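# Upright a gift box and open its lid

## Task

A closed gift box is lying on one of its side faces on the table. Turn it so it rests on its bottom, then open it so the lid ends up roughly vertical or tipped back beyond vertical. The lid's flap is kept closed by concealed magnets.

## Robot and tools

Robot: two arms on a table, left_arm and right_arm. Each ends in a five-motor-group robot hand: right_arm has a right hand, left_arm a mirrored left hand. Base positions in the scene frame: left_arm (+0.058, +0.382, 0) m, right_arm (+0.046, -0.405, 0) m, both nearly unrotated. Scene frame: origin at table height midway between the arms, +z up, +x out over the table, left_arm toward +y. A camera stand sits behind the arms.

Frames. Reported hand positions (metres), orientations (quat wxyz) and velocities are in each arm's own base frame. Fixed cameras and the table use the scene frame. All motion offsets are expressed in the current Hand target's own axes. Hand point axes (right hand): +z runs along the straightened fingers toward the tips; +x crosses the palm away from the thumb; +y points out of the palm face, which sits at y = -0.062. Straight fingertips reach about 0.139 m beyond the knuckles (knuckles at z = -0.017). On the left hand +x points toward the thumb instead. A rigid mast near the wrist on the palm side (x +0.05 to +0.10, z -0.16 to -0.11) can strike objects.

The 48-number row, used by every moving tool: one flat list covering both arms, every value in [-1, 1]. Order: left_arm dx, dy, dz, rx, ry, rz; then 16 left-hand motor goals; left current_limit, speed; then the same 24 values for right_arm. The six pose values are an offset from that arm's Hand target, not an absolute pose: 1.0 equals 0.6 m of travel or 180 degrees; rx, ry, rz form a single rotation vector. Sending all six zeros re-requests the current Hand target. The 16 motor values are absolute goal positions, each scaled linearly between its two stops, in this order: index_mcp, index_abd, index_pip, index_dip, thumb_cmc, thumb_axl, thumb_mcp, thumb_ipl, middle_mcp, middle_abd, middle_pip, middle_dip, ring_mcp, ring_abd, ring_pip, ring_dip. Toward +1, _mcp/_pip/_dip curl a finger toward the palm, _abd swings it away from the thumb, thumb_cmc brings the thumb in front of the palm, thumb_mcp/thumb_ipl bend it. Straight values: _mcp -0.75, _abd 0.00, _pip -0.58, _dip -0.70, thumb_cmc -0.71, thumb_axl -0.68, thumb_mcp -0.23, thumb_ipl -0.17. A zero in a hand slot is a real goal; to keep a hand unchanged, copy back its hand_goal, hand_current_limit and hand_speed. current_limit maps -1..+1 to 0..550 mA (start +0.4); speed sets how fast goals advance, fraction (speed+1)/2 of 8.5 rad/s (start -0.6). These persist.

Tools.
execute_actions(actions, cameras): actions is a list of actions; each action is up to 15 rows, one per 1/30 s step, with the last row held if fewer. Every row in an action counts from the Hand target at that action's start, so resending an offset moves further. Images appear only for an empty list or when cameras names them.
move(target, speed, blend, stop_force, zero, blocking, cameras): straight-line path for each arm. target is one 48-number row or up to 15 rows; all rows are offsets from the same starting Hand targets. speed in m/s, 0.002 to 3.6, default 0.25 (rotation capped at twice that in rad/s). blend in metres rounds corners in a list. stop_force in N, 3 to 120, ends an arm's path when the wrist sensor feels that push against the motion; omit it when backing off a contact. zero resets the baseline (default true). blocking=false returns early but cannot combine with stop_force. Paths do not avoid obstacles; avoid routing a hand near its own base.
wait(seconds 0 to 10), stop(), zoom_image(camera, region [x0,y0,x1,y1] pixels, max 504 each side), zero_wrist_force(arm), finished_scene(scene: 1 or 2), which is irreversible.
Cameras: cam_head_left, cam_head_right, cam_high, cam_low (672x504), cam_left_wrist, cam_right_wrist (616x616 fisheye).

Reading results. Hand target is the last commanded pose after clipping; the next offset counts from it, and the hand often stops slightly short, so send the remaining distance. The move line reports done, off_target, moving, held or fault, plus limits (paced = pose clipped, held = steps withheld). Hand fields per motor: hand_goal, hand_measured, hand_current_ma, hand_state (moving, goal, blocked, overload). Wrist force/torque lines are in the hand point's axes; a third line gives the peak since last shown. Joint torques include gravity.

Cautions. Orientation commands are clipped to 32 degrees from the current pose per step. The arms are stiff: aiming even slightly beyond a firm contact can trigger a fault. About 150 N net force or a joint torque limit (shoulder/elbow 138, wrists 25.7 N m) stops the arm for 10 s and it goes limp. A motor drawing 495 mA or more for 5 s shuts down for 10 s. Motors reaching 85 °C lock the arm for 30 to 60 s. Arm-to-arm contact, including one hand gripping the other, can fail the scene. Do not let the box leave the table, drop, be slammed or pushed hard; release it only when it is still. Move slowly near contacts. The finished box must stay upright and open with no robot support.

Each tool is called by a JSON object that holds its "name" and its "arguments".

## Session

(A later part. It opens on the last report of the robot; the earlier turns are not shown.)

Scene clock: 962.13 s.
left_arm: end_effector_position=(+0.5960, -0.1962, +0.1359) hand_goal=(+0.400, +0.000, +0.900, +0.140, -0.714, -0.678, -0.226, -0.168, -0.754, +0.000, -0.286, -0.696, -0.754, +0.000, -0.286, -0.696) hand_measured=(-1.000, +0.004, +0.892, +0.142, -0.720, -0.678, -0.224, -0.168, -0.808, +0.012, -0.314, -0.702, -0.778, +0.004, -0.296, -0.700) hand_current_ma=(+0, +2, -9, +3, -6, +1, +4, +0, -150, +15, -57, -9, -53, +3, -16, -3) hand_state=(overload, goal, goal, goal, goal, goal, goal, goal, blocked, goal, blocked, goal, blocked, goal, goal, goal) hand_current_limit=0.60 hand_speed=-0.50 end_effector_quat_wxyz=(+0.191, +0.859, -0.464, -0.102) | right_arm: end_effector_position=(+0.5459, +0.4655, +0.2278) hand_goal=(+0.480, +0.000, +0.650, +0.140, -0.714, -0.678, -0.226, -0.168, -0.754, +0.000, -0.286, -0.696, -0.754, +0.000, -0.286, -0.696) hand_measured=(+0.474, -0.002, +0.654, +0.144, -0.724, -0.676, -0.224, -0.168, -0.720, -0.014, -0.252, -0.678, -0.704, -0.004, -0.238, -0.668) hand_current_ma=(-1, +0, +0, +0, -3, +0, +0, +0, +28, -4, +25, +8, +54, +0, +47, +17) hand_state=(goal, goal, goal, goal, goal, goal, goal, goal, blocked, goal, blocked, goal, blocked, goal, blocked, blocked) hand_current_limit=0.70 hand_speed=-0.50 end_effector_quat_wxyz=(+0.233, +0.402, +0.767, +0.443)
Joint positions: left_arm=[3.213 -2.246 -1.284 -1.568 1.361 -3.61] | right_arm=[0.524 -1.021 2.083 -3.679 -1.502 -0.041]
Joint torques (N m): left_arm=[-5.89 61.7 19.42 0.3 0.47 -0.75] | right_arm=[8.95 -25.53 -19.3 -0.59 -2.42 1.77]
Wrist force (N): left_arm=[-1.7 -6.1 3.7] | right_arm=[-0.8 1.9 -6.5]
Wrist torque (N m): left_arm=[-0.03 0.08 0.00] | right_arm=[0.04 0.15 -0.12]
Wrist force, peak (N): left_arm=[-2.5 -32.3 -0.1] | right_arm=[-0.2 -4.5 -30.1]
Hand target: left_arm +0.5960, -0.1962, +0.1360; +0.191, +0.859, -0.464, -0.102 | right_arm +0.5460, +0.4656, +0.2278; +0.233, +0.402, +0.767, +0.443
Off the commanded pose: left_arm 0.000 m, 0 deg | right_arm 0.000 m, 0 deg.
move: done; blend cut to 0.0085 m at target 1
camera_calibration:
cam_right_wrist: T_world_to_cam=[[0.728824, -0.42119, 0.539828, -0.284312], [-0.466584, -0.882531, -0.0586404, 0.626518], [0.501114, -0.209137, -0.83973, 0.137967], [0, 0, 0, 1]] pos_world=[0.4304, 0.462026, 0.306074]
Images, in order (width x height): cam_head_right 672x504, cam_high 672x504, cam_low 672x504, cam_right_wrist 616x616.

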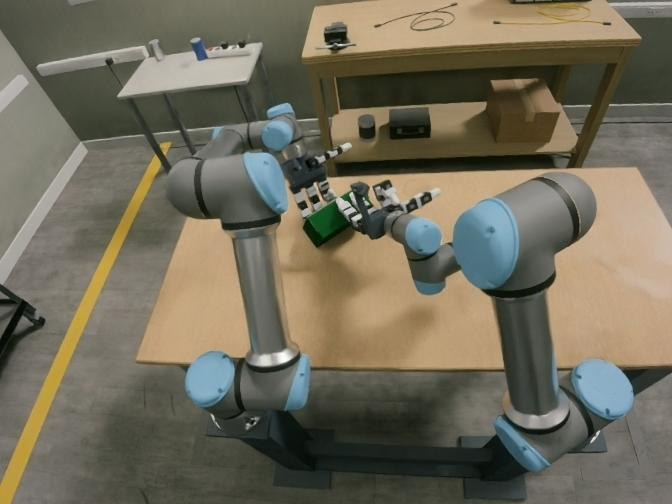

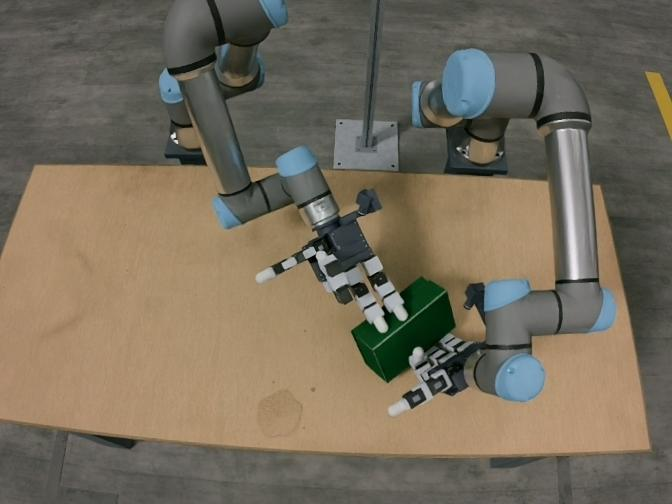

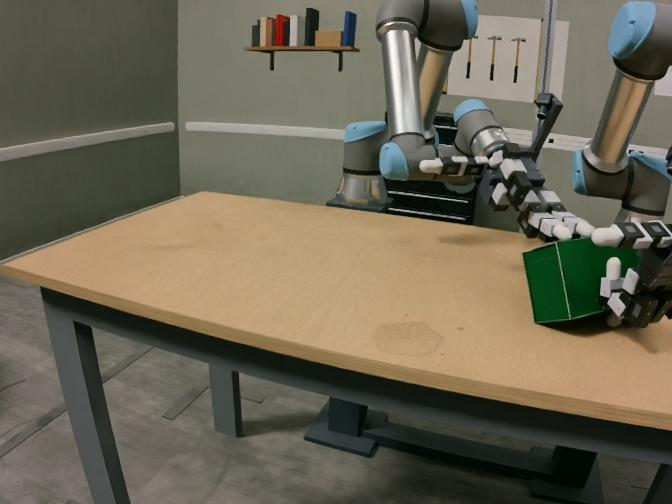

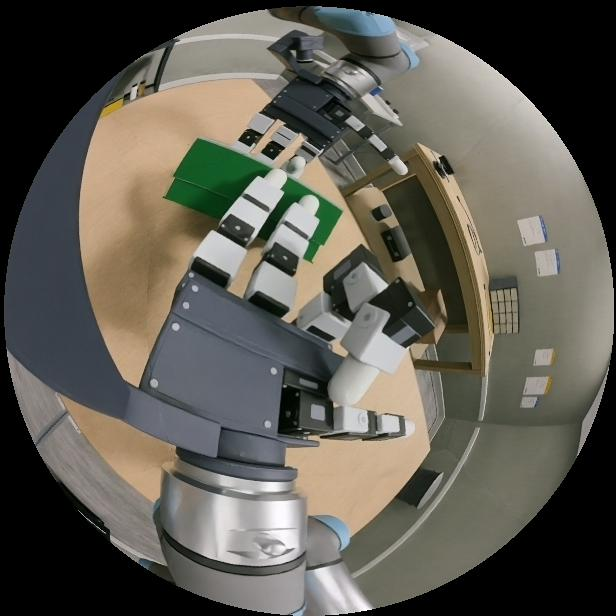

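{"name": "move", "arguments": {"target": [0,-0.09,-0.042,0,0,0, 0.4,0,0.9,0.14,-0.714,-0.678,-0.226,-0.168,-0.753,0,-0.285,-0.695,-0.753,0,-0.285,-0.695,0.6,-0.5, 0,0.01,0.0173,0,0,0, 0.48,0,0.65,0.14,-0.714,-0.678,-0.226,-0.168,-0.753,0,-0.285,-0.695,-0.753,0,-0.285,-0.695,0.7,-0.5], "speed": 0.03, "cameras": ["cam_high","cam_low","cam_head_right"]}}

{"name": "zoom_image", "arguments": {"camera": "cam_low", "region": [490, 200, 672, 350]}}

Scene clock: 969.37 s.
left_arm: end_effector_position=(+0.6457, -0.1635, +0.1359) hand_goal=(+0.400, +0.000, +0.900, +0.140, -0.714, -0.678, -0.226, -0.168, -0.754, +0.000, -0.286, -0.696, -0.754, +0.000, -0.286, -0.696) hand_measured=(-1.000, +0.002, +0.896, +0.142, -0.720, -0.678, -0.224, -0.168, -0.764, +0.004, -0.292, -0.700, -0.764, +0.004, -0.292, -0.700) hand_current_ma=(+0, +2, -5, +3, -6, +1, +4, +0, -14, +2, -6, -4, -17, +3, -6, -3) hand_state=(overload, goal, goal, goal, goal, goal, goal, goal, goal, goal, goal, goal, goal, goal, goal, goal) hand_current_limit=0.60 hand_speed=-0.50 end_effector_quat_wxyz=(+0.191, +0.859, -0.464, -0.102) | right_arm: end_effector_position=(+0.5558, +0.4723, +0.2278) hand_goal=(+0.480, +0.000, +0.650, +0.140, -0.714, -0.678, -0.226, -0.168, -0.754, +0.000, -0.286, -0.696, -0.754, +0.000, -0.286, -0.696) hand_measured=(+0.474, -0.002, +0.654, +0.144, -0.724, -0.676, -0.224, -0.168, -0.722, +0.004, -0.254, -0.678, -0.710, +0.012, -0.244, -0.670) hand_current_ma=(-1, +0, +0, +0, -3, +0, +0, +0, +25, +0, +21, +7, +45, +2, +37, +14) hand_state=(goal, goal, goal, goal, goal, goal, goal, goal, blocked, goal, blocked, goal, blocked, goal, blocked, blocked) hand_current_limit=0.70 hand_speed=-0.50 end_effector_quat_wxyz=(+0.233, +0.402, +0.767, +0.443)
Joint positions: left_arm=[3.251 -2.36 -1.081 -1.665 1.375 -3.574] | right_arm=[0.526 -1.005 2.047 -3.66 -1.504 -0.04]
Joint torques (N m): left_arm=[12.82 50.12 29.01 0.67 1.75 1.41] | right_arm=[9.04 -25.83 -20.62 -0.65 -3.02 1.83]
Wrist force (N): left_arm=[-0.4 0.5 0.7] | right_arm=[1.6 3.6 -2.5]
Wrist torque (N m): left_arm=[-0.20 0.06 -0.09] | right_arm=[-0.25 0.14 0.07]
Wrist force, peak (N): left_arm=[-1.5 -6.2 3.9] | right_arm=[-0.7 2.4 -6.7]
Hand target: left_arm +0.6458, -0.1635, +0.1359; +0.191, +0.859, -0.464, -0.102 | right_arm +0.5558, +0.4724, +0.2278; +0.233, +0.402, +0.767, +0.443
Off the commanded pose: left_arm 0.000 m, 0 deg | right_arm 0.000 m, 0 deg.
move: done
Images, in order (width x height): cam_head_right 672x504, cam_high 672x504, cam_low 672x504.

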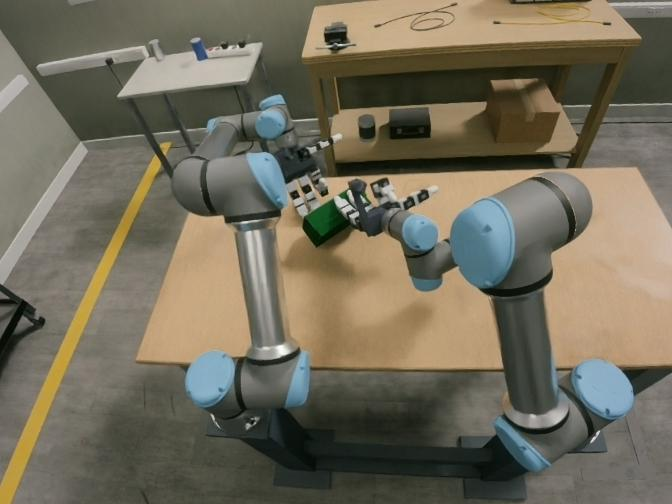

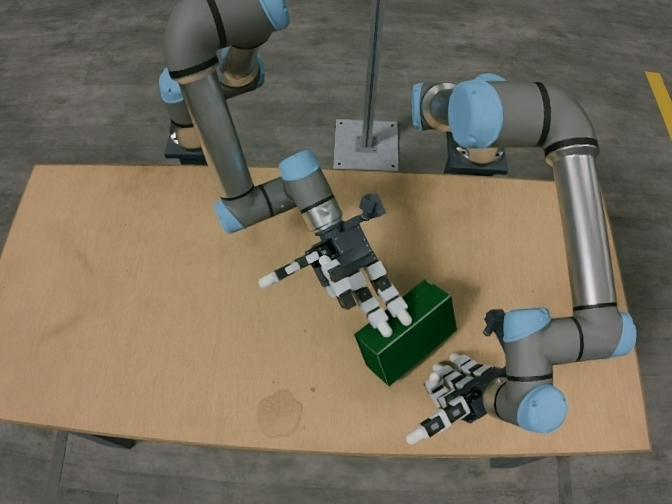

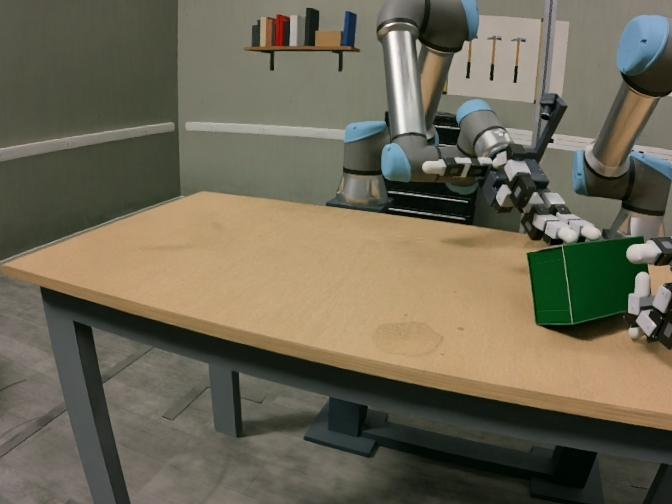

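Scaled by 2.769 from the camera's 672x504 image, which has a finer 960x720 frame.

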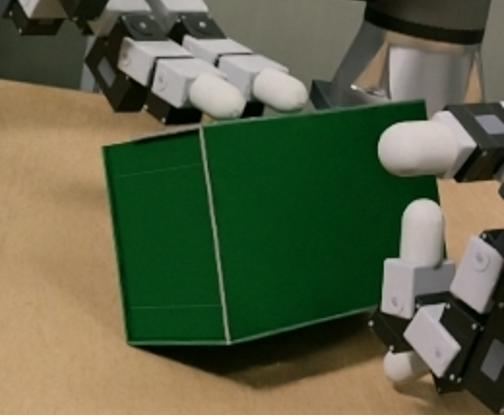

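{"name": "move", "arguments": {"target": [0,0.1127,-0.2417,0,0,0, 0.4,0,0.9,0.14,-0.714,-0.678,-0.226,-0.168,-0.753,0,-0.285,-0.695,-0.753,0.23,-0.285,-0.695,0.75,-0.5, 0,0.0305,-0.1138,0,0,0, 0.48,0,0.65,0.14,-0.714,-0.678,-0.226,-0.168,-0.753,0,-0.285,-0.695,-0.753,0.25,-0.285,-0.695,0.75,-0.5], "speed": 0.12, "cameras": ["cam_high","cam_low","cam_right_wrist"]}}

{"name": "zoom_image", "arguments": {"camera": "cam_high", "region": [330, 250, 490, 410]}}

{"name": "zoom_image", "arguments": {"camera": "cam_low", "region": [490, 200, 672, 350]}}

{"name": "zoom_image", "arguments": {"camera": "cam_right_wrist", "region": [130, 80, 400, 300]}}

Scene clock: 992.87 s.
left_arm: end_effector_position=(+0.6457, -0.1631, +0.2959) hand_goal=(+0.400, +0.000, +0.900, +0.140, -0.714, -0.678, -0.226, -0.168, -0.754, +0.000, -0.286, -0.696, -0.754, +0.230, -0.286, -0.696) hand_measured=(-1.000, +0.002, +0.896, +0.142, -0.720, -0.678, -0.224, -0.168, -0.762, +0.002, -0.292, -0.700, -0.764, +0.224, -0.292, -0.700) hand_current_ma=(+0, +2, -5, +3, -6, +1, +4, +0, -13, +2, -6, -4, -15, -5, -6, -3) hand_state=(overload, goal, goal, goal, goal, goal, goal, goal, goal, goal, goal, goal, goal, goal, goal, goal) hand_current_limit=0.75 hand_speed=-0.50 end_effector_quat_wxyz=(+0.191, +0.859, -0.463, -0.102) | right_arm: end_effector_position=(+0.5147, +0.4440, +0.2778) hand_goal=(+0.480, +0.000, +0.650, +0.140, -0.714, -0.678, -0.226, -0.168, -0.754, +0.000, -0.286, -0.696, -0.754, +0.250, -0.286, -0.696) hand_measured=(+0.474, -0.002, +0.654, +0.144, -0.724, -0.676, -0.224, -0.168, -0.760, +0.002, -0.286, -0.694, -0.760, +0.246, -0.286, -0.694) hand_current_ma=(-1, +0, +0, +0, -3, +0, +0, +0, -1, +0, +0, +0, -1, +0, +0, +0) hand_state=(goal, goal, goal, goal, goal, goal, goal, goal, goal, goal, goal, goal, goal, goal, goal, goal) hand_current_limit=0.75 hand_speed=-0.50 end_effector_quat_wxyz=(+0.233, +0.402, +0.767, +0.443)
Joint positions: left_arm=[3.252 -2.307 -0.762 -2.037 1.376 -3.574] | right_arm=[0.517 -1.196 2.175 -3.596 -1.496 -0.044]
Joint torques (N m): left_arm=[-10.9 50.38 29.62 0.36 1.8 1.45] | right_arm=[-10.09 -44.39 -7.41 -1.8 2.78 -1.72]
Wrist force (N): left_arm=[-0.5 0.3 0.8] | right_arm=[0.3 0.3 -1.0]
Wrist torque (N m): left_arm=[-0.22 0.10 -0.13] | right_arm=[-0.11 -0.01 -0.05]
Wrist force, peak (N): left_arm=[-0.4 0.1 1.4] | right_arm=[1.2 4.6 -2.7]
Hand target: left_arm +0.6457, -0.1631, +0.2959; +0.191, +0.859, -0.464, -0.102 | right_arm +0.5146, +0.4440, +0.2778; +0.233, +0.402, +0.767, +0.443
Off the commanded pose: left_arm 0.000 m, 0 deg | right_arm 0.000 m, 0 deg.
move: done
camera_calibration:
cam_right_wrist: T_world_to_cam=[[0.72879, -0.421254, 0.539825, -0.297503], [-0.466637, -0.8825, -0.0586788, 0.595893], [0.501114, -0.209138, -0.83973, 0.191142], [0, 0, 0, 1]] pos_world=[0.399099, 0.440526, 0.356073]
Images, in order (width x height): cam_high 672x504, cam_low 672x504, cam_right_wrist 616x616.

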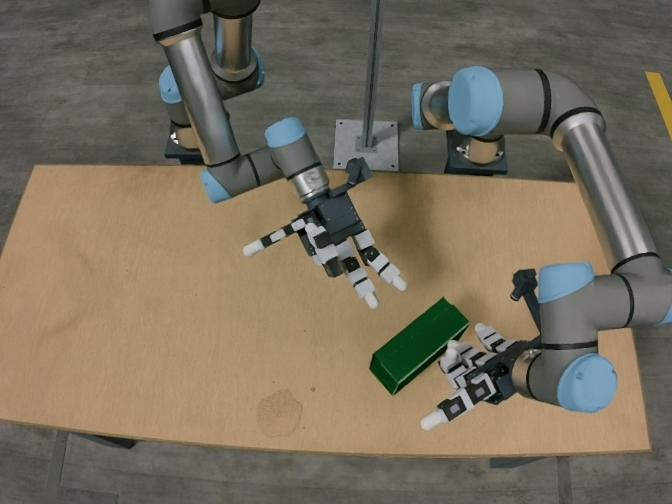

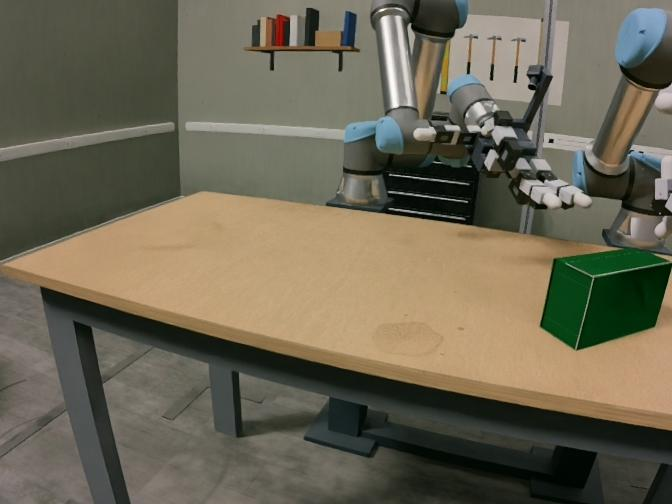

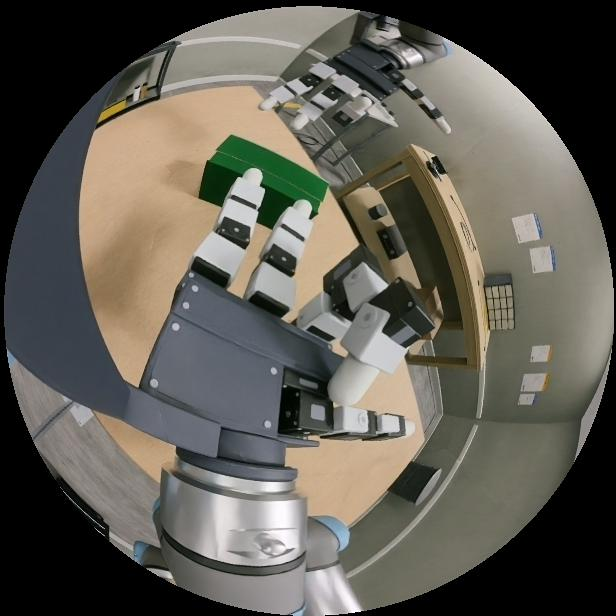

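Scaled by 3.150 from the camera's 672x504 image, which has a finer 960x720 frame.

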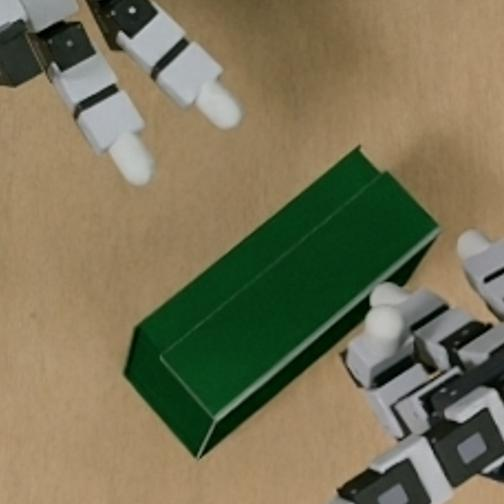

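Scaled by 2.769 from the camera's 672x504 image, which has a finer 960x720 frame.

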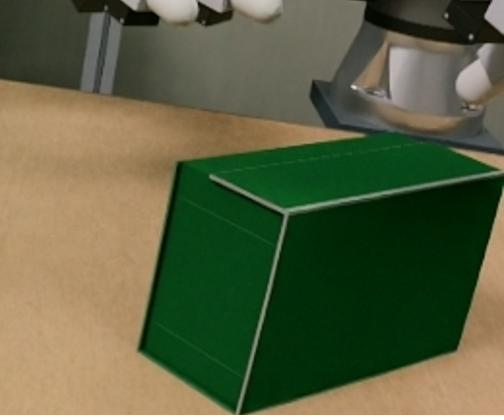

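Scaled by 1.867 from the camera's 616x616 image, which has a finer 880x880 frame.

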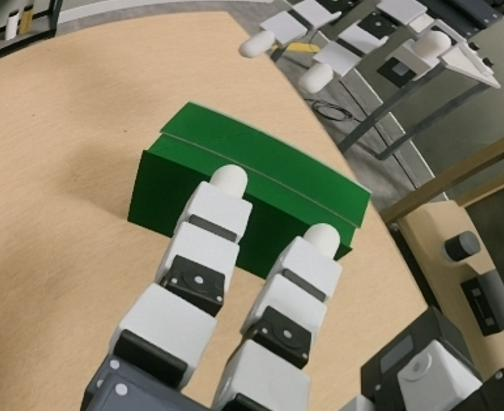

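{"name": "move", "arguments": {"target": [0.0465,0.1195,0.1025,0,0.0193,-0.0413, 0.4,0,0.9,0.14,-0.714,-0.678,-0.226,-0.168,-0.753,0,-0.285,-0.695,-0.753,0.23,-0.285,-0.695,0.75,-0.5, 0.0185,-0.0283,0.081,0,0.0395,-0.0228, 0.48,0,0.65,0.14,-0.714,-0.678,-0.226,-0.168,-0.753,0,-0.285,-0.695,-0.753,0.25,-0.285,-0.695,0.75,-0.5], "speed": 0.12, "cameras": ["cam_high","cam_low","cam_right_wrist"]}}

{"name": "zoom_image", "arguments": {"camera": "cam_high", "region": [330, 250, 490, 410]}}

{"name": "zoom_image", "arguments": {"camera": "cam_low", "region": [490, 200, 672, 350]}}

{"name": "zoom_image", "arguments": {"camera": "cam_right_wrist", "region": [130, 80, 400, 300]}}

Scene clock: 1012.23 s.
left_arm: end_effector_position=(+0.5850, -0.2364, +0.2706) hand_goal=(+0.400, +0.000, +0.900, +0.140, -0.714, -0.678, -0.226, -0.168, -0.754, +0.000, -0.286, -0.696, -0.754, +0.230, -0.286, -0.696) hand_measured=(-1.000, +0.002, +0.896, +0.142, -0.720, -0.678, -0.224, -0.168, -0.762, +0.002, -0.292, -0.700, -0.764, +0.224, -0.292, -0.700) hand_current_ma=(+0, +2, -5, +3, -6, +1, +4, +0, -12, +2, -6, -4, -14, -5, -6, -3) hand_state=(overload, goal, goal, goal, goal, goal, goal, goal, goal, goal, goal, goal, goal, goal, goal, goal) hand_current_limit=0.75 hand_speed=-0.50 end_effector_quat_wxyz=(+0.198, +0.890, -0.401, -0.088) | right_arm: end_effector_position=(+0.5360, +0.4722, +0.2388) hand_goal=(+0.480, +0.000, +0.650, +0.140, -0.714, -0.678, -0.226, -0.168, -0.754, +0.000, -0.286, -0.696, -0.754, +0.250, -0.286, -0.696) hand_measured=(+0.474, -0.002, +0.654, +0.144, -0.724, -0.676, -0.224, -0.168, -0.760, +0.002, -0.286, -0.694, -0.760, +0.246, -0.286, -0.694) hand_current_ma=(-1, +0, +0, +0, -3, +0, +0, +0, -1, +0, +0, +0, -1, +0, +0, +0) hand_state=(goal, goal, goal, goal, goal, goal, goal, goal, goal, goal, goal, goal, goal, goal, goal, goal) hand_current_limit=0.75 hand_speed=-0.50 end_effector_quat_wxyz=(+0.201, +0.346, +0.794, +0.458)
Joint positions: left_arm=[3.184 -2.095 -1.184 -1.78 1.299 -3.776] | right_arm=[0.472 -1.064 2.111 -3.649 -1.334 -0.141]
Joint torques (N m): left_arm=[-14.2 55.94 13.01 3.2 -2.39 -1.16] | right_arm=[-9.73 -25.28 -20.85 -4.54 3.05 -1.88]
Wrist force (N): left_arm=[0.3 0.0 0.7] | right_arm=[0.4 0.7 -1.1]
Wrist torque (N m): left_arm=[-0.27 -0.02 0.19] | right_arm=[-0.01 -0.03 -0.01]
Wrist force, peak (N): left_arm=[0.3 0.9 1.3] | right_arm=[0.2 0.7 -1.4]
Hand target: left_arm +0.5850, -0.2365, +0.2706; +0.198, +0.890, -0.401, -0.088 | right_arm +0.5360, +0.4722, +0.2388; +0.201, +0.346, +0.794, +0.458
Off the commanded pose: left_arm 0.000 m, 0 deg | right_arm 0.000 m, 0 deg.
move: done
camera_calibration:
cam_right_wrist: T_world_to_cam=[[0.781501, -0.312843, 0.539802, -0.359692], [-0.335934, -0.940069, -0.0584672, 0.585509], [0.525742, -0.135646, -0.839759, 0.105719], [0, 0, 0, 1]] pos_world=[0.422211, 0.452232, 0.317174]
Images, in order (width x height): cam_high 672x504, cam_low 672x504, cam_right_wrist 616x616.

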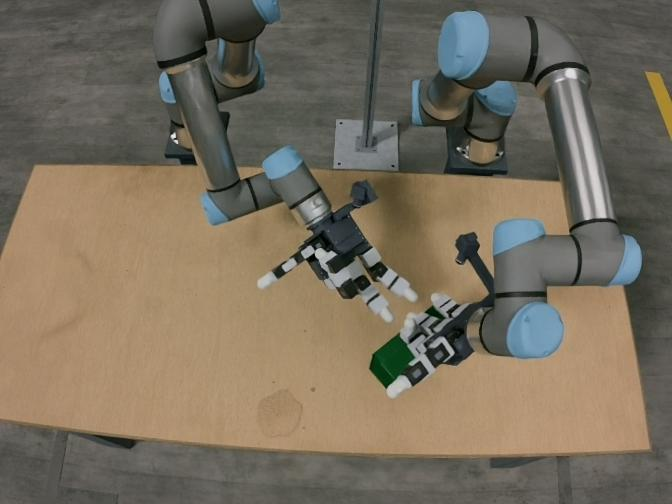

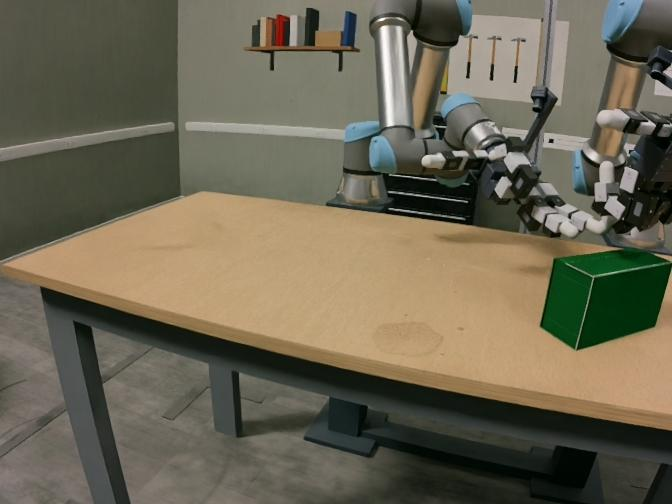

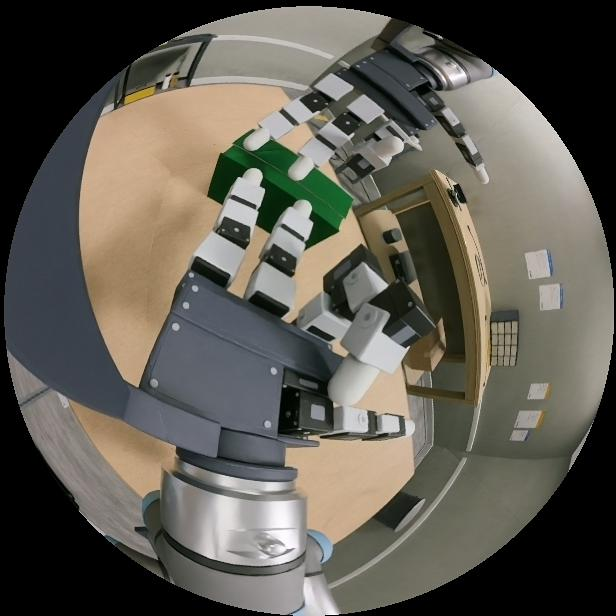

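Scaled by 3.150 from the camera's 672x504 image, which has a finer 960x720 frame.

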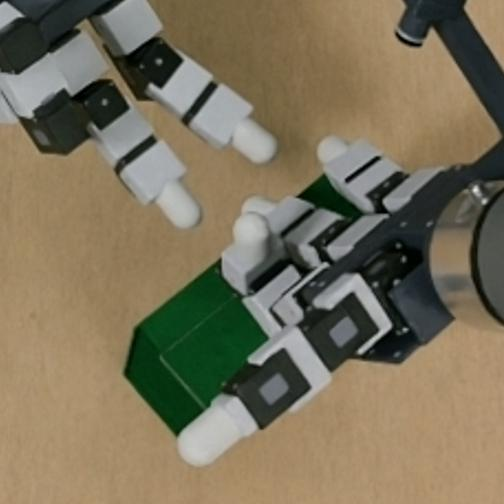

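Scaled by 2.769 from the camera's 672x504 image, which has a finer 960x720 frame.

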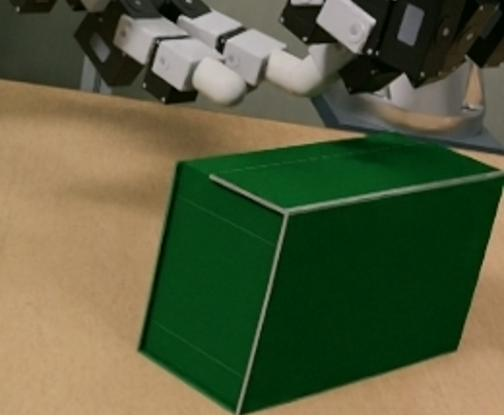

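Scaled by 1.867 from the camera's 616x616 image, which has a finer 880x880 frame.

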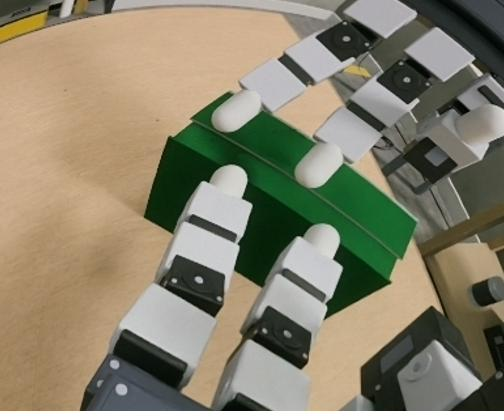

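{"name": "move", "arguments": {"target": [0,-0.0317,0.068,0,0,0, 0.4,0,0.9,0.14,-0.714,-0.678,-0.226,-0.168,-0.753,0,-0.285,-0.695,-0.753,0.23,-0.285,-0.695,0.75,-0.5, 0,0,0,0,0,0, 0.48,0,0.65,0.14,-0.714,-0.678,-0.226,-0.168,-0.753,0,-0.285,-0.695,-0.753,0.25,-0.285,-0.695,0.75,-0.5], "speed": 0.02, "stop_force": 10, "cameras": ["cam_high","cam_low","cam_right_wrist"]}}

{"name": "zoom_image", "arguments": {"camera": "cam_right_wrist", "region": [130, 80, 400, 300]}}

Scene clock: 1018.77 s.
left_arm: end_effector_position=(+0.5850, -0.2366, +0.2309) hand_goal=(+0.400, +0.000, +0.900, +0.140, -0.714, -0.678, -0.226, -0.168, -0.754, +0.000, -0.286, -0.696, -0.754, +0.230, -0.286, -0.696) hand_measured=(-1.000, +0.002, +0.896, +0.142, -0.720, -0.678, -0.224, -0.168, -0.702, +0.004, -0.250, -0.672, -0.708, +0.230, -0.258, -0.682) hand_current_ma=(+0, +2, -5, +3, -6, +1, +4, +0, +146, +3, +83, +48, +120, +0, +60, +24) hand_state=(overload, goal, goal, goal, goal, goal, goal, goal, blocked, goal, blocked, blocked, blocked, goal, blocked, goal) hand_current_limit=0.75 hand_speed=-0.50 end_effector_quat_wxyz=(+0.198, +0.890, -0.401, -0.088) | right_arm: end_effector_position=(+0.5360, +0.4722, +0.2388) hand_goal=(+0.480, +0.000, +0.650, +0.140, -0.714, -0.678, -0.226, -0.168, -0.754, +0.000, -0.286, -0.696, -0.754, +0.250, -0.286, -0.696) hand_measured=(+0.474, -0.002, +0.654, +0.144, -0.724, -0.676, -0.224, -0.168, -0.760, +0.002, -0.286, -0.694, -0.760, +0.246, -0.286, -0.694) hand_current_ma=(-1, +0, +0, +0, -3, +0, +0, +0, -1, +0, +0, +0, -1, +0, +0, +0) hand_state=(goal, goal, goal, goal, goal, goal, goal, goal, goal, goal, goal, goal, goal, goal, goal, goal) hand_current_limit=0.75 hand_speed=-0.50 end_effector_quat_wxyz=(+0.201, +0.346, +0.794, +0.458)
Joint positions: left_arm=[3.184 -2.114 -1.259 -1.687 1.299 -3.776] | right_arm=[0.472 -1.064 2.111 -3.649 -1.333 -0.141]
Joint torques (N m): left_arm=[-14.23 52.15 28.46 0.86 -1.59 -0.51] | right_arm=[-10.2 -25.79 -21.1 -4.39 2.71 -1.7]
Wrist force (N): left_arm=[0.2 1.8 -4.2] | right_arm=[0.2 0.2 -1.6]
Wrist torque (N m): left_arm=[-0.14 -0.28 0.11] | right_arm=[-0.03 0.02 -0.04]
Wrist force, peak (N): left_arm=[0.8 4.3 -12.3] | right_arm=[0.3 0.9 -1.5]
Hand target: left_arm +0.5850, -0.2366, +0.2309; +0.198, +0.890, -0.401, -0.088 (not the last commanded pose) | right_arm +0.5360, +0.4722, +0.2388; +0.201, +0.346, +0.794, +0.458
Off the commanded pose: left_arm 0.005 m, 0 deg | right_arm 0.000 m, 0 deg.
move: contact (left_arm)
camera_calibration:
cam_right_wrist: T_world_to_cam=[[0.781514, -0.312733, 0.539847, -0.359708], [-0.33578, -0.940121, -0.058516, 0.585477], [0.525821, -0.135539, -0.839727, 0.105542], [0, 0, 0, 1]] pos_world=[0.422212, 0.452232, 0.317074]
Images, in order (width x height): cam_high 672x504, cam_low 672x504, cam_right_wrist 616x616.

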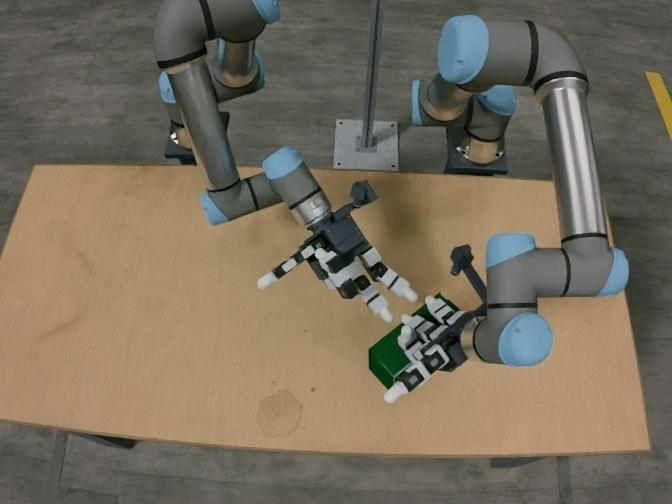

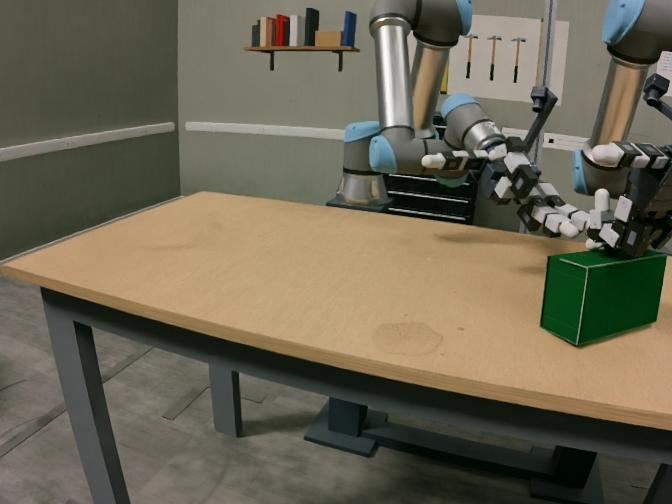

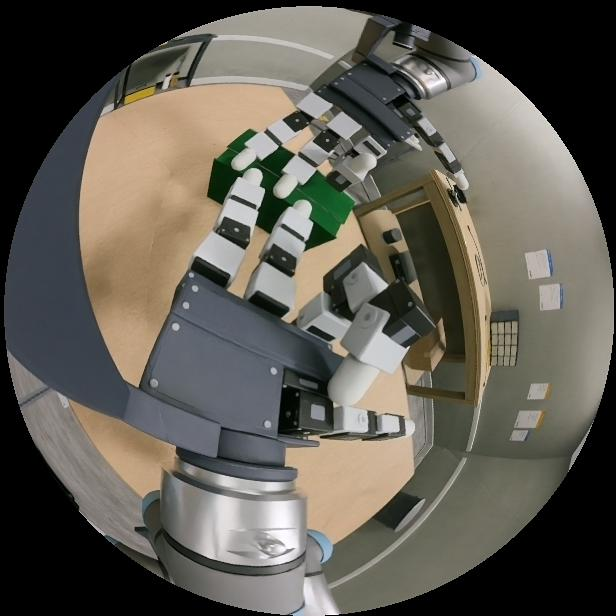

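Scaled by 1.867 from the camera's 616x616 image, which has a finer 880x880 frame.

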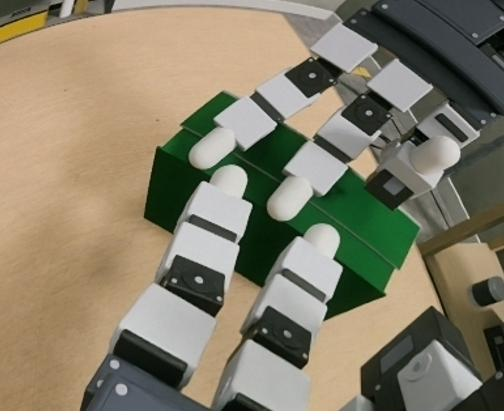

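{"name": "move", "arguments": {"target": [[0,0.0246,-0.0529,0,0,0, 0.4,0,0.9,0.14,-0.714,-0.678,-0.226,-0.168,-0.753,0,-0.285,-0.695,-0.753,0.23,-0.285,-0.695,0.75,-0.5, 0,0,0,0,0,0, 0.48,0,0.65,0.14,-0.714,-0.678,-0.226,-0.168,-0.753,0,-0.285,-0.695,-0.753,0.25,-0.285,-0.695,0.75,-0.5],[0,0.0571,-0.0377,0,0,0, 0.4,0,0.9,0.14,-0.714,-0.678,-0.226,-0.168,-0.753,0,-0.57,-0.7,-0.753,0.23,-0.57,-0.7,0.85,-0.5, 0,0,0,0,0,0, 0.48,0,0.65,0.14,-0.714,-0.678,-0.226,-0.168,-0.753,0,-0.285,-0.695,-0.753,0.25,-0.285,-0.695,0.75,-0.5]], "speed": 0.08}}

{"name": "move", "arguments": {"target": [0,-0.0141,0.0302,0,0,0, 0.4,0,0.9,0.14,-0.714,-0.678,-0.226,-0.168,-0.753,0,-0.57,-0.7,-0.753,0.23,-0.57,-0.7,0.85,-0.5, 0,0,0,0,0,0, 0.48,0,0.65,0.14,-0.714,-0.678,-0.226,-0.168,-0.753,0,-0.285,-0.695,-0.753,0.25,-0.285,-0.695,0.75,-0.5], "speed": 0.02, "stop_force": 15, "cameras": ["cam_high","cam_low","cam_right_wrist"]}}

{"name": "zoom_image", "arguments": {"camera": "cam_right_wrist", "region": [130, 80, 400, 300]}}

Scene clock: 1031.07 s.
left_arm: end_effector_position=(+0.5689, -0.2508, +0.2659) hand_goal=(+0.400, +0.000, +0.900, +0.140, -0.714, -0.678, -0.226, -0.168, -0.754, +0.000, -0.570, -0.700, -0.754, +0.230, -0.570, -0.700) hand_measured=(-1.000, +0.002, +0.896, +0.142, -0.720, -0.678, -0.224, -0.168, -0.756, +0.002, -0.568, -0.698, -0.756, +0.228, -0.568, -0.698) hand_current_ma=(+0, +2, -5, +3, -6, +1, +4, +0, -1, +2, +1, +3, -1, -1, +1, +3) hand_state=(overload, goal, goal, goal, goal, goal, goal, goal, goal, goal, goal, goal, goal, goal, goal, goal) hand_current_limit=0.85 hand_speed=-0.50 end_effector_quat_wxyz=(+0.198, +0.890, -0.401, -0.088) | right_arm: end_effector_position=(+0.5360, +0.4722, +0.2388) hand_goal=(+0.480, +0.000, +0.650, +0.140, -0.714, -0.678, -0.226, -0.168, -0.754, +0.000, -0.286, -0.696, -0.754, +0.250, -0.286, -0.696) hand_measured=(+0.474, -0.002, +0.654, +0.144, -0.724, -0.676, -0.224, -0.168, -0.760, +0.002, -0.286, -0.694, -0.760, +0.246, -0.286, -0.694) hand_current_ma=(-1, +0, +0, +0, -3, +0, +0, +0, -1, +0, +0, +0, -1, +0, +0, +0) hand_state=(goal, goal, goal, goal, goal, goal, goal, goal, goal, goal, goal, goal, goal, goal, goal, goal) hand_current_limit=0.75 hand_speed=-0.50 end_effector_quat_wxyz=(+0.201, +0.346, +0.794, +0.458)
Joint positions: left_arm=[3.164 -2.062 -1.248 -1.743 1.292 -3.795] | right_arm=[0.472 -1.064 2.111 -3.649 -1.333 -0.141]
Joint torques (N m): left_arm=[-14.44 54.16 14.15 3.08 -2.33 -1.16] | right_arm=[-10.32 -26.83 -21.15 -4.52 2.58 -1.49]
Wrist force (N): left_arm=[-0.1 0.1 1.1] | right_arm=[0.2 0.3 -1.1]
Wrist torque (N m): left_arm=[-0.30 0.05 0.19] | right_arm=[-0.05 0.00 -0.03]
Wrist force, peak (N): left_arm=[0.4 2.1 -4.8] | right_arm=[-0.1 0.7 -1.6]
Hand target: left_arm +0.5689, -0.2508, +0.2659; +0.198, +0.890, -0.401, -0.088 | right_arm +0.5360, +0.4722, +0.2388; +0.201, +0.346, +0.794, +0.458
Off the commanded pose: left_arm 0.000 m, 0 deg | right_arm 0.000 m, 0 deg.
move: done

Scene clock: 1033.03 s.
left_arm: end_effector_position=(+0.5689, -0.2508, +0.2459) hand_goal=(+0.400, +0.000, +0.900, +0.140, -0.714, -0.678, -0.226, -0.168, -0.754, +0.000, -0.570, -0.700, -0.754, +0.230, -0.570, -0.700) hand_measured=(-1.000, +0.002, +0.896, +0.142, -0.720, -0.678, -0.224, -0.168, -0.692, +0.004, -0.532, -0.676, -0.700, +0.230, -0.540, -0.682) hand_current_ma=(+0, +2, -5, +3, -6, +1, +4, +0, +183, +3, +90, +49, +150, +0, +65, +35) hand_state=(overload, goal, goal, goal, goal, goal, goal, goal, blocked, goal, blocked, blocked, blocked, goal, blocked, goal) hand_current_limit=0.85 hand_speed=-0.50 end_effector_quat_wxyz=(+0.198, +0.890, -0.401, -0.088) | right_arm: end_effector_position=(+0.5360, +0.4722, +0.2388) hand_goal=(+0.480, +0.000, +0.650, +0.140, -0.714, -0.678, -0.226, -0.168, -0.754, +0.000, -0.286, -0.696, -0.754, +0.250, -0.286, -0.696) hand_measured=(+0.474, -0.002, +0.654, +0.144, -0.724, -0.676, -0.224, -0.168, -0.760, +0.002, -0.286, -0.694, -0.760, +0.246, -0.286, -0.694) hand_current_ma=(-1, +0, +0, +0, -3, +0, +0, +0, -1, +0, +0, +0, -1, +0, +0, +0) hand_state=(goal, goal, goal, goal, goal, goal, goal, goal, goal, goal, goal, goal, goal, goal, goal, goal) hand_current_limit=0.75 hand_speed=-0.50 end_effector_quat_wxyz=(+0.201, +0.346, +0.794, +0.458)
Joint positions: left_arm=[3.164 -2.072 -1.286 -1.696 1.292 -3.795] | right_arm=[0.472 -1.064 2.111 -3.649 -1.333 -0.141]
Joint torques (N m): left_arm=[-11.69 33.58 11.29 3.66 -1.46 -1.1] | right_arm=[-11.17 -26.68 -21.84 -4.49 2.86 -1.46]
Wrist force (N): left_arm=[0.4 5.7 -8.3] | right_arm=[0.2 0.8 -1.2]
Wrist torque (N m): left_arm=[-0.17 -0.40 -0.05] | right_arm=[0.01 0.00 -0.03]
Wrist force, peak (N): left_arm=[0.7 5.9 -8.3] | right_arm=[0.4 0.5 -1.6]
Hand target: left_arm +0.5689, -0.2508, +0.2459; +0.198, +0.890, -0.401, -0.088 | right_arm +0.5360, +0.4722, +0.2388; +0.201, +0.346, +0.794, +0.458
Off the commanded pose: left_arm 0.000 m, 0 deg | right_arm 0.000 m, 0 deg.
move: done
camera_calibration:
cam_right_wrist: T_world_to_cam=[[0.781514, -0.312733, 0.539847, -0.359708], [-0.33578, -0.940121, -0.058516, 0.585477], [0.525821, -0.135539, -0.839727, 0.105542], [0, 0, 0, 1]] pos_world=[0.422212, 0.452232, 0.317074]
Images, in order (width x height): cam_high 672x504, cam_low 672x504, cam_right_wrist 616x616.

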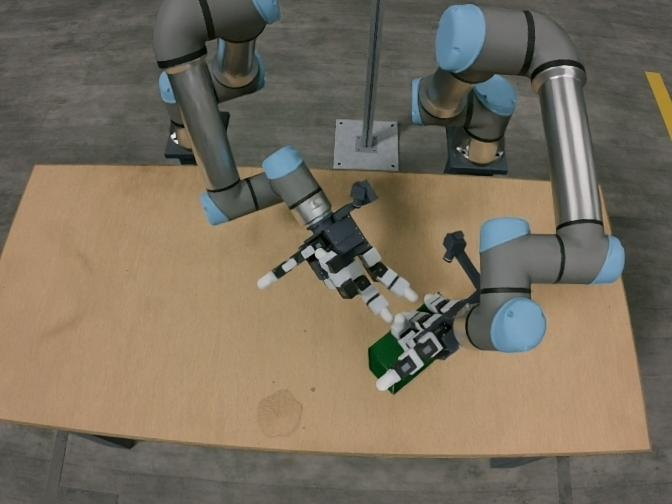

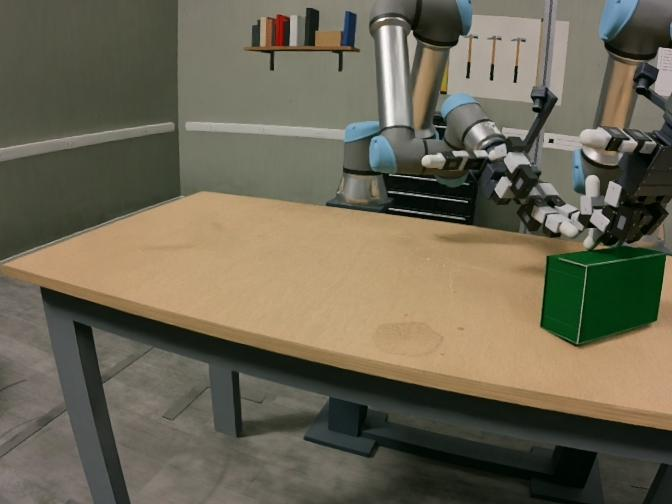

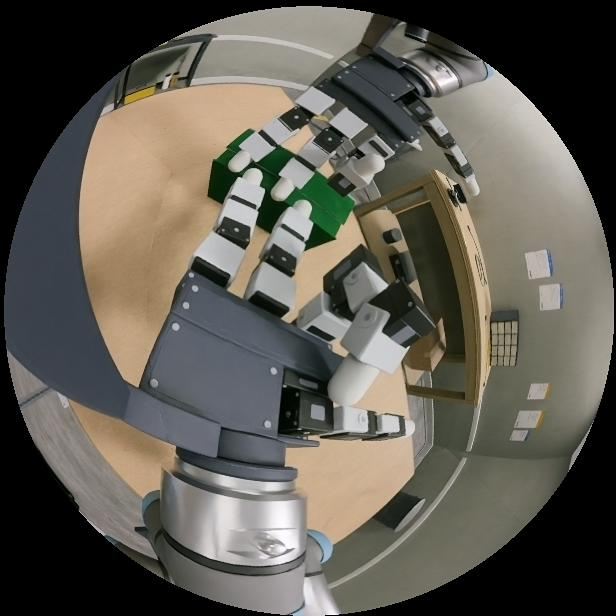

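Scaled by 1.867 from the camera's 616x616 image, which has a finer 880x880 frame.

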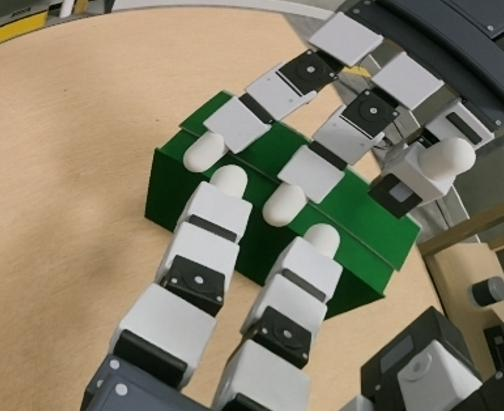

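{"name": "move", "arguments": {"target": [0,0.0078,0.0147,0,0,0, 0.4,0,0.9,0.14,-0.714,-0.678,-0.226,-0.168,-0.8,0,-0.6,-0.71,-0.8,0.23,-0.6,-0.71,0.85,-0.5, 0,-0.0289,0.0167,0,0,0, 0.48,0,0.65,0.14,-0.714,-0.678,-0.226,-0.168,-0.753,0,-0.285,-0.695,-0.753,0.25,-0.285,-0.695,0.85,-0.5], "speed": 0.03}}

{"name": "move", "arguments": {"target": [0,0,0,0,0,0, 0.4,0,0.9,0.14,-0.714,-0.678,-0.226,-0.168,-0.8,0,-0.6,-0.71,-0.8,0.23,-0.6,-0.71,0.85,-0.5, 0,0.0417,0.0722,0,0,0, 0.48,0,0.65,0.14,-0.714,-0.678,-0.226,-0.168,-0.753,0,-0.285,-0.695,-0.753,0.25,-0.285,-0.695,0.85,-0.5], "speed": 0.03, "stop_force": 15, "cameras": ["cam_high","cam_low","cam_right_wrist"]}}

{"name": "zoom_image", "arguments": {"camera": "cam_right_wrist", "region": [130, 80, 400, 300]}}

{"name": "zoom_image", "arguments": {"camera": "cam_low", "region": [490, 200, 672, 350]}}

Scene clock: 1041.20 s.
left_arm: end_effector_position=(+0.5630, -0.2561, +0.2399) hand_goal=(+0.400, +0.000, +0.900, +0.140, -0.714, -0.678, -0.226, -0.168, -0.800, +0.000, -0.600, -0.710, -0.800, +0.230, -0.600, -0.710) hand_measured=(-1.000, +0.002, +0.896, +0.142, -0.720, -0.678, -0.224, -0.168, -0.676, +0.004, -0.522, -0.656, -0.680, +0.230, -0.532, -0.666) hand_current_ma=(+0, +2, -5, +3, -6, +1, +4, +0, +472, +4, +235, +142, +453, +0, +196, +105) hand_state=(overload, goal, goal, goal, goal, goal, goal, goal, blocked, goal, blocked, blocked, blocked, goal, blocked, blocked) hand_current_limit=0.85 hand_speed=-0.50 end_effector_quat_wxyz=(+0.198, +0.890, -0.401, -0.088) | right_arm: end_effector_position=(+0.5361, +0.4722, +0.2189) hand_goal=(+0.480, +0.000, +0.650, +0.140, -0.714, -0.678, -0.226, -0.168, -0.754, +0.000, -0.286, -0.696, -0.754, +0.250, -0.286, -0.696) hand_measured=(+0.474, -0.002, +0.654, +0.144, -0.724, -0.676, -0.224, -0.168, -0.760, +0.002, -0.286, -0.694, -0.760, +0.246, -0.286, -0.694) hand_current_ma=(-1, +0, +0, +0, -3, +0, +0, +0, -1, +0, +0, +0, -1, +0, +0, +0) hand_state=(goal, goal, goal, goal, goal, goal, goal, goal, goal, goal, goal, goal, goal, goal, goal, goal) hand_current_limit=0.85 hand_speed=-0.50 end_effector_quat_wxyz=(+0.201, +0.346, +0.794, +0.458)
Joint positions: left_arm=[3.156 -2.063 -1.315 -1.673 1.29 -3.803] | right_arm=[0.472 -1.016 2.114 -3.701 -1.333 -0.141]
Joint torques (N m): left_arm=[-12.59 43.43 8.31 4.55 -0.09 -0.76] | right_arm=[-8.82 -26.36 -5.7 -4.21 2.58 -0.87]
Wrist force (N): left_arm=[1.7 10.7 -14.0] | right_arm=[0.3 0.4 -2.9]
Wrist torque (N m): left_arm=[-0.36 -0.84 -0.21] | right_arm=[0.08 0.04 -0.04]
Wrist force, peak (N): left_arm=[1.7 11.1 -13.8] | right_arm=[0.3 0.4 -2.9]
Hand target: left_arm +0.5630, -0.2561, +0.2398; +0.198, +0.890, -0.401, -0.088 | right_arm +0.5361, +0.4722, +0.2188; +0.201, +0.346, +0.794, +0.458
Off the commanded pose: left_arm 0.000 m, 0 deg | right_arm 0.000 m, 0 deg.
move: done

Scene clock: 1043.17 s.
left_arm: end_effector_position=(+0.5630, -0.2561, +0.2398) hand_goal=(+0.400, +0.000, +0.900, +0.140, -0.714, -0.678, -0.226, -0.168, -0.800, +0.000, -0.600, -0.710, -0.800, +0.230, -0.600, -0.710) hand_measured=(-1.000, +0.002, +0.896, +0.142, -0.720, -0.678, -0.224, -0.168, -0.676, +0.004, -0.520, -0.656, -0.678, +0.232, -0.532, -0.666) hand_current_ma=(+0, +2, -5, +3, -6, +1, +4, +0, +473, +4, +236, +142, +459, +1, +196, +105) hand_state=(overload, goal, goal, goal, goal, goal, goal, goal, blocked, goal, blocked, blocked, blocked, goal, blocked, blocked) hand_current_limit=0.85 hand_speed=-0.50 end_effector_quat_wxyz=(+0.198, +0.890, -0.401, -0.088) | right_arm: end_effector_position=(+0.5531, +0.4879, +0.2188) hand_goal=(+0.480, +0.000, +0.650, +0.140, -0.714, -0.678, -0.226, -0.168, -0.754, +0.000, -0.286, -0.696, -0.754, +0.250, -0.286, -0.696) hand_measured=(+0.474, -0.002, +0.654, +0.144, -0.724, -0.676, -0.224, -0.168, -0.734, +0.002, -0.264, -0.688, -0.748, +0.252, -0.264, -0.688) hand_current_ma=(-1, +0, +0, +0, -3, +0, +0, +0, +11, +0, +12, +2, +1, +0, +12, +2) hand_state=(goal, goal, goal, goal, goal, goal, goal, goal, blocked, goal, blocked, goal, goal, goal, blocked, goal) hand_current_limit=0.85 hand_speed=-0.50 end_effector_quat_wxyz=(+0.201, +0.346, +0.794, +0.458)
Joint positions: left_arm=[3.156 -2.063 -1.315 -1.673 1.29 -3.803] | right_arm=[0.485 -0.984 2.045 -3.664 -1.345 -0.134]
Joint torques (N m): left_arm=[-13.33 29.82 10.31 3.61 -0.26 -0.87] | right_arm=[-10.48 -49.77 -4.74 -3.67 2.48 -1.62]
Wrist force (N): left_arm=[0.5 10.5 -14.1] | right_arm=[-0.2 2.1 -3.7]
Wrist torque (N m): left_arm=[-0.24 -0.68 -0.32] | right_arm=[0.02 0.19 -0.08]
Wrist force, peak (N): left_arm=[1.3 5.8 -31.8] | right_arm=[-2.7 -1.3 -18.6]
Hand target: left_arm +0.5630, -0.2561, +0.2398; +0.198, +0.890, -0.401, -0.088 | right_arm +0.5531, +0.4879, +0.2188; +0.201, +0.346, +0.794, +0.458 (not the last commanded pose)
Off the commanded pose: left_arm 0.000 m, 0 deg | right_arm 0.027 m, 0 deg.
move: contact (right_arm)
camera_calibration:
cam_right_wrist: T_world_to_cam=[[0.781484, -0.312814, 0.539842, -0.357204], [-0.335848, -0.940094, -0.0585618, 0.6049], [0.525822, -0.13554, -0.839726, 0.0819507], [0, 0, 0, 1]] pos_world=[0.439212, 0.468032, 0.297074]
Images, in order (width x height): cam_high 672x504, cam_low 672x504, cam_right_wrist 616x616.

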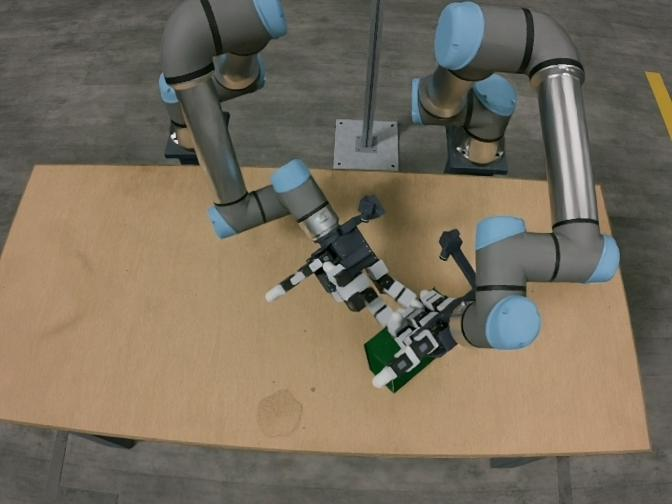

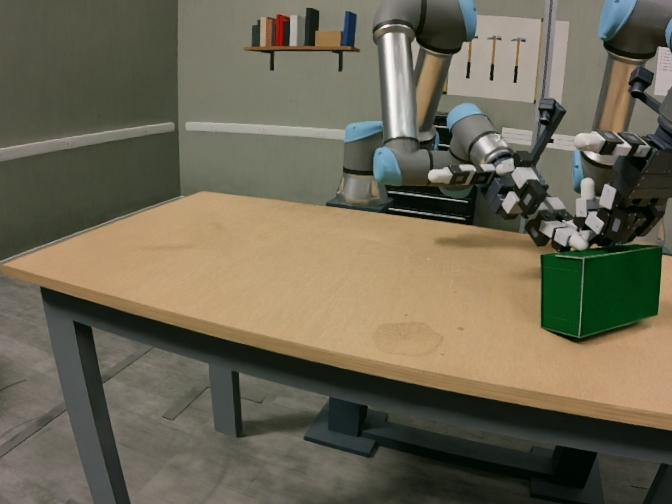

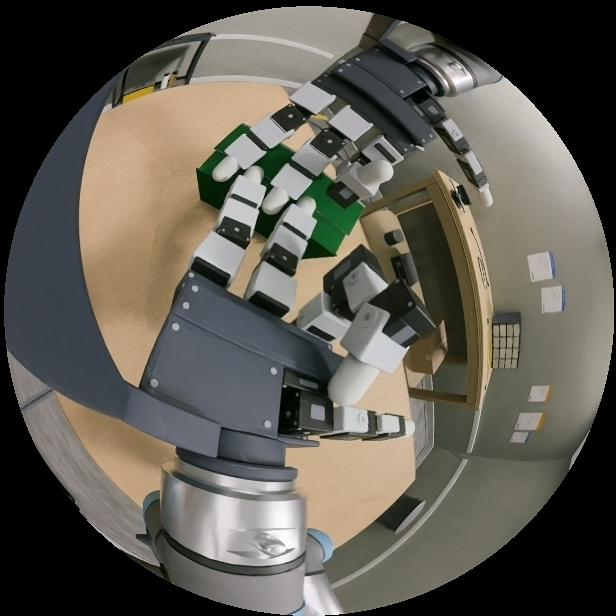

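Scaled by 1.867 from the camera's 616x616 image, which has a finer 880x880 frame.

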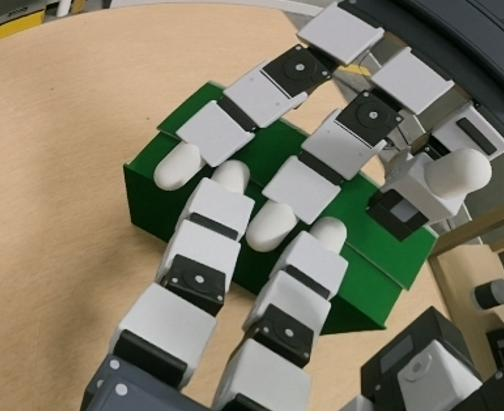

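Scaled by 2.769 from the camera's 672x504 image, which has a finer 960x720 frame.

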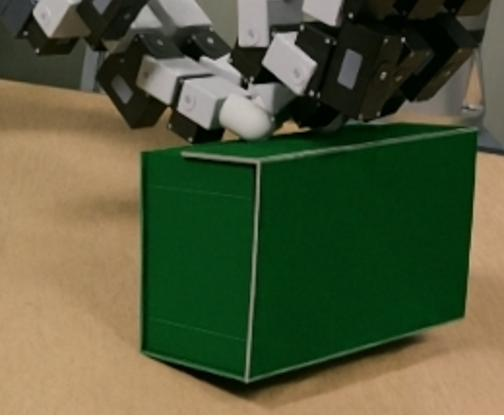

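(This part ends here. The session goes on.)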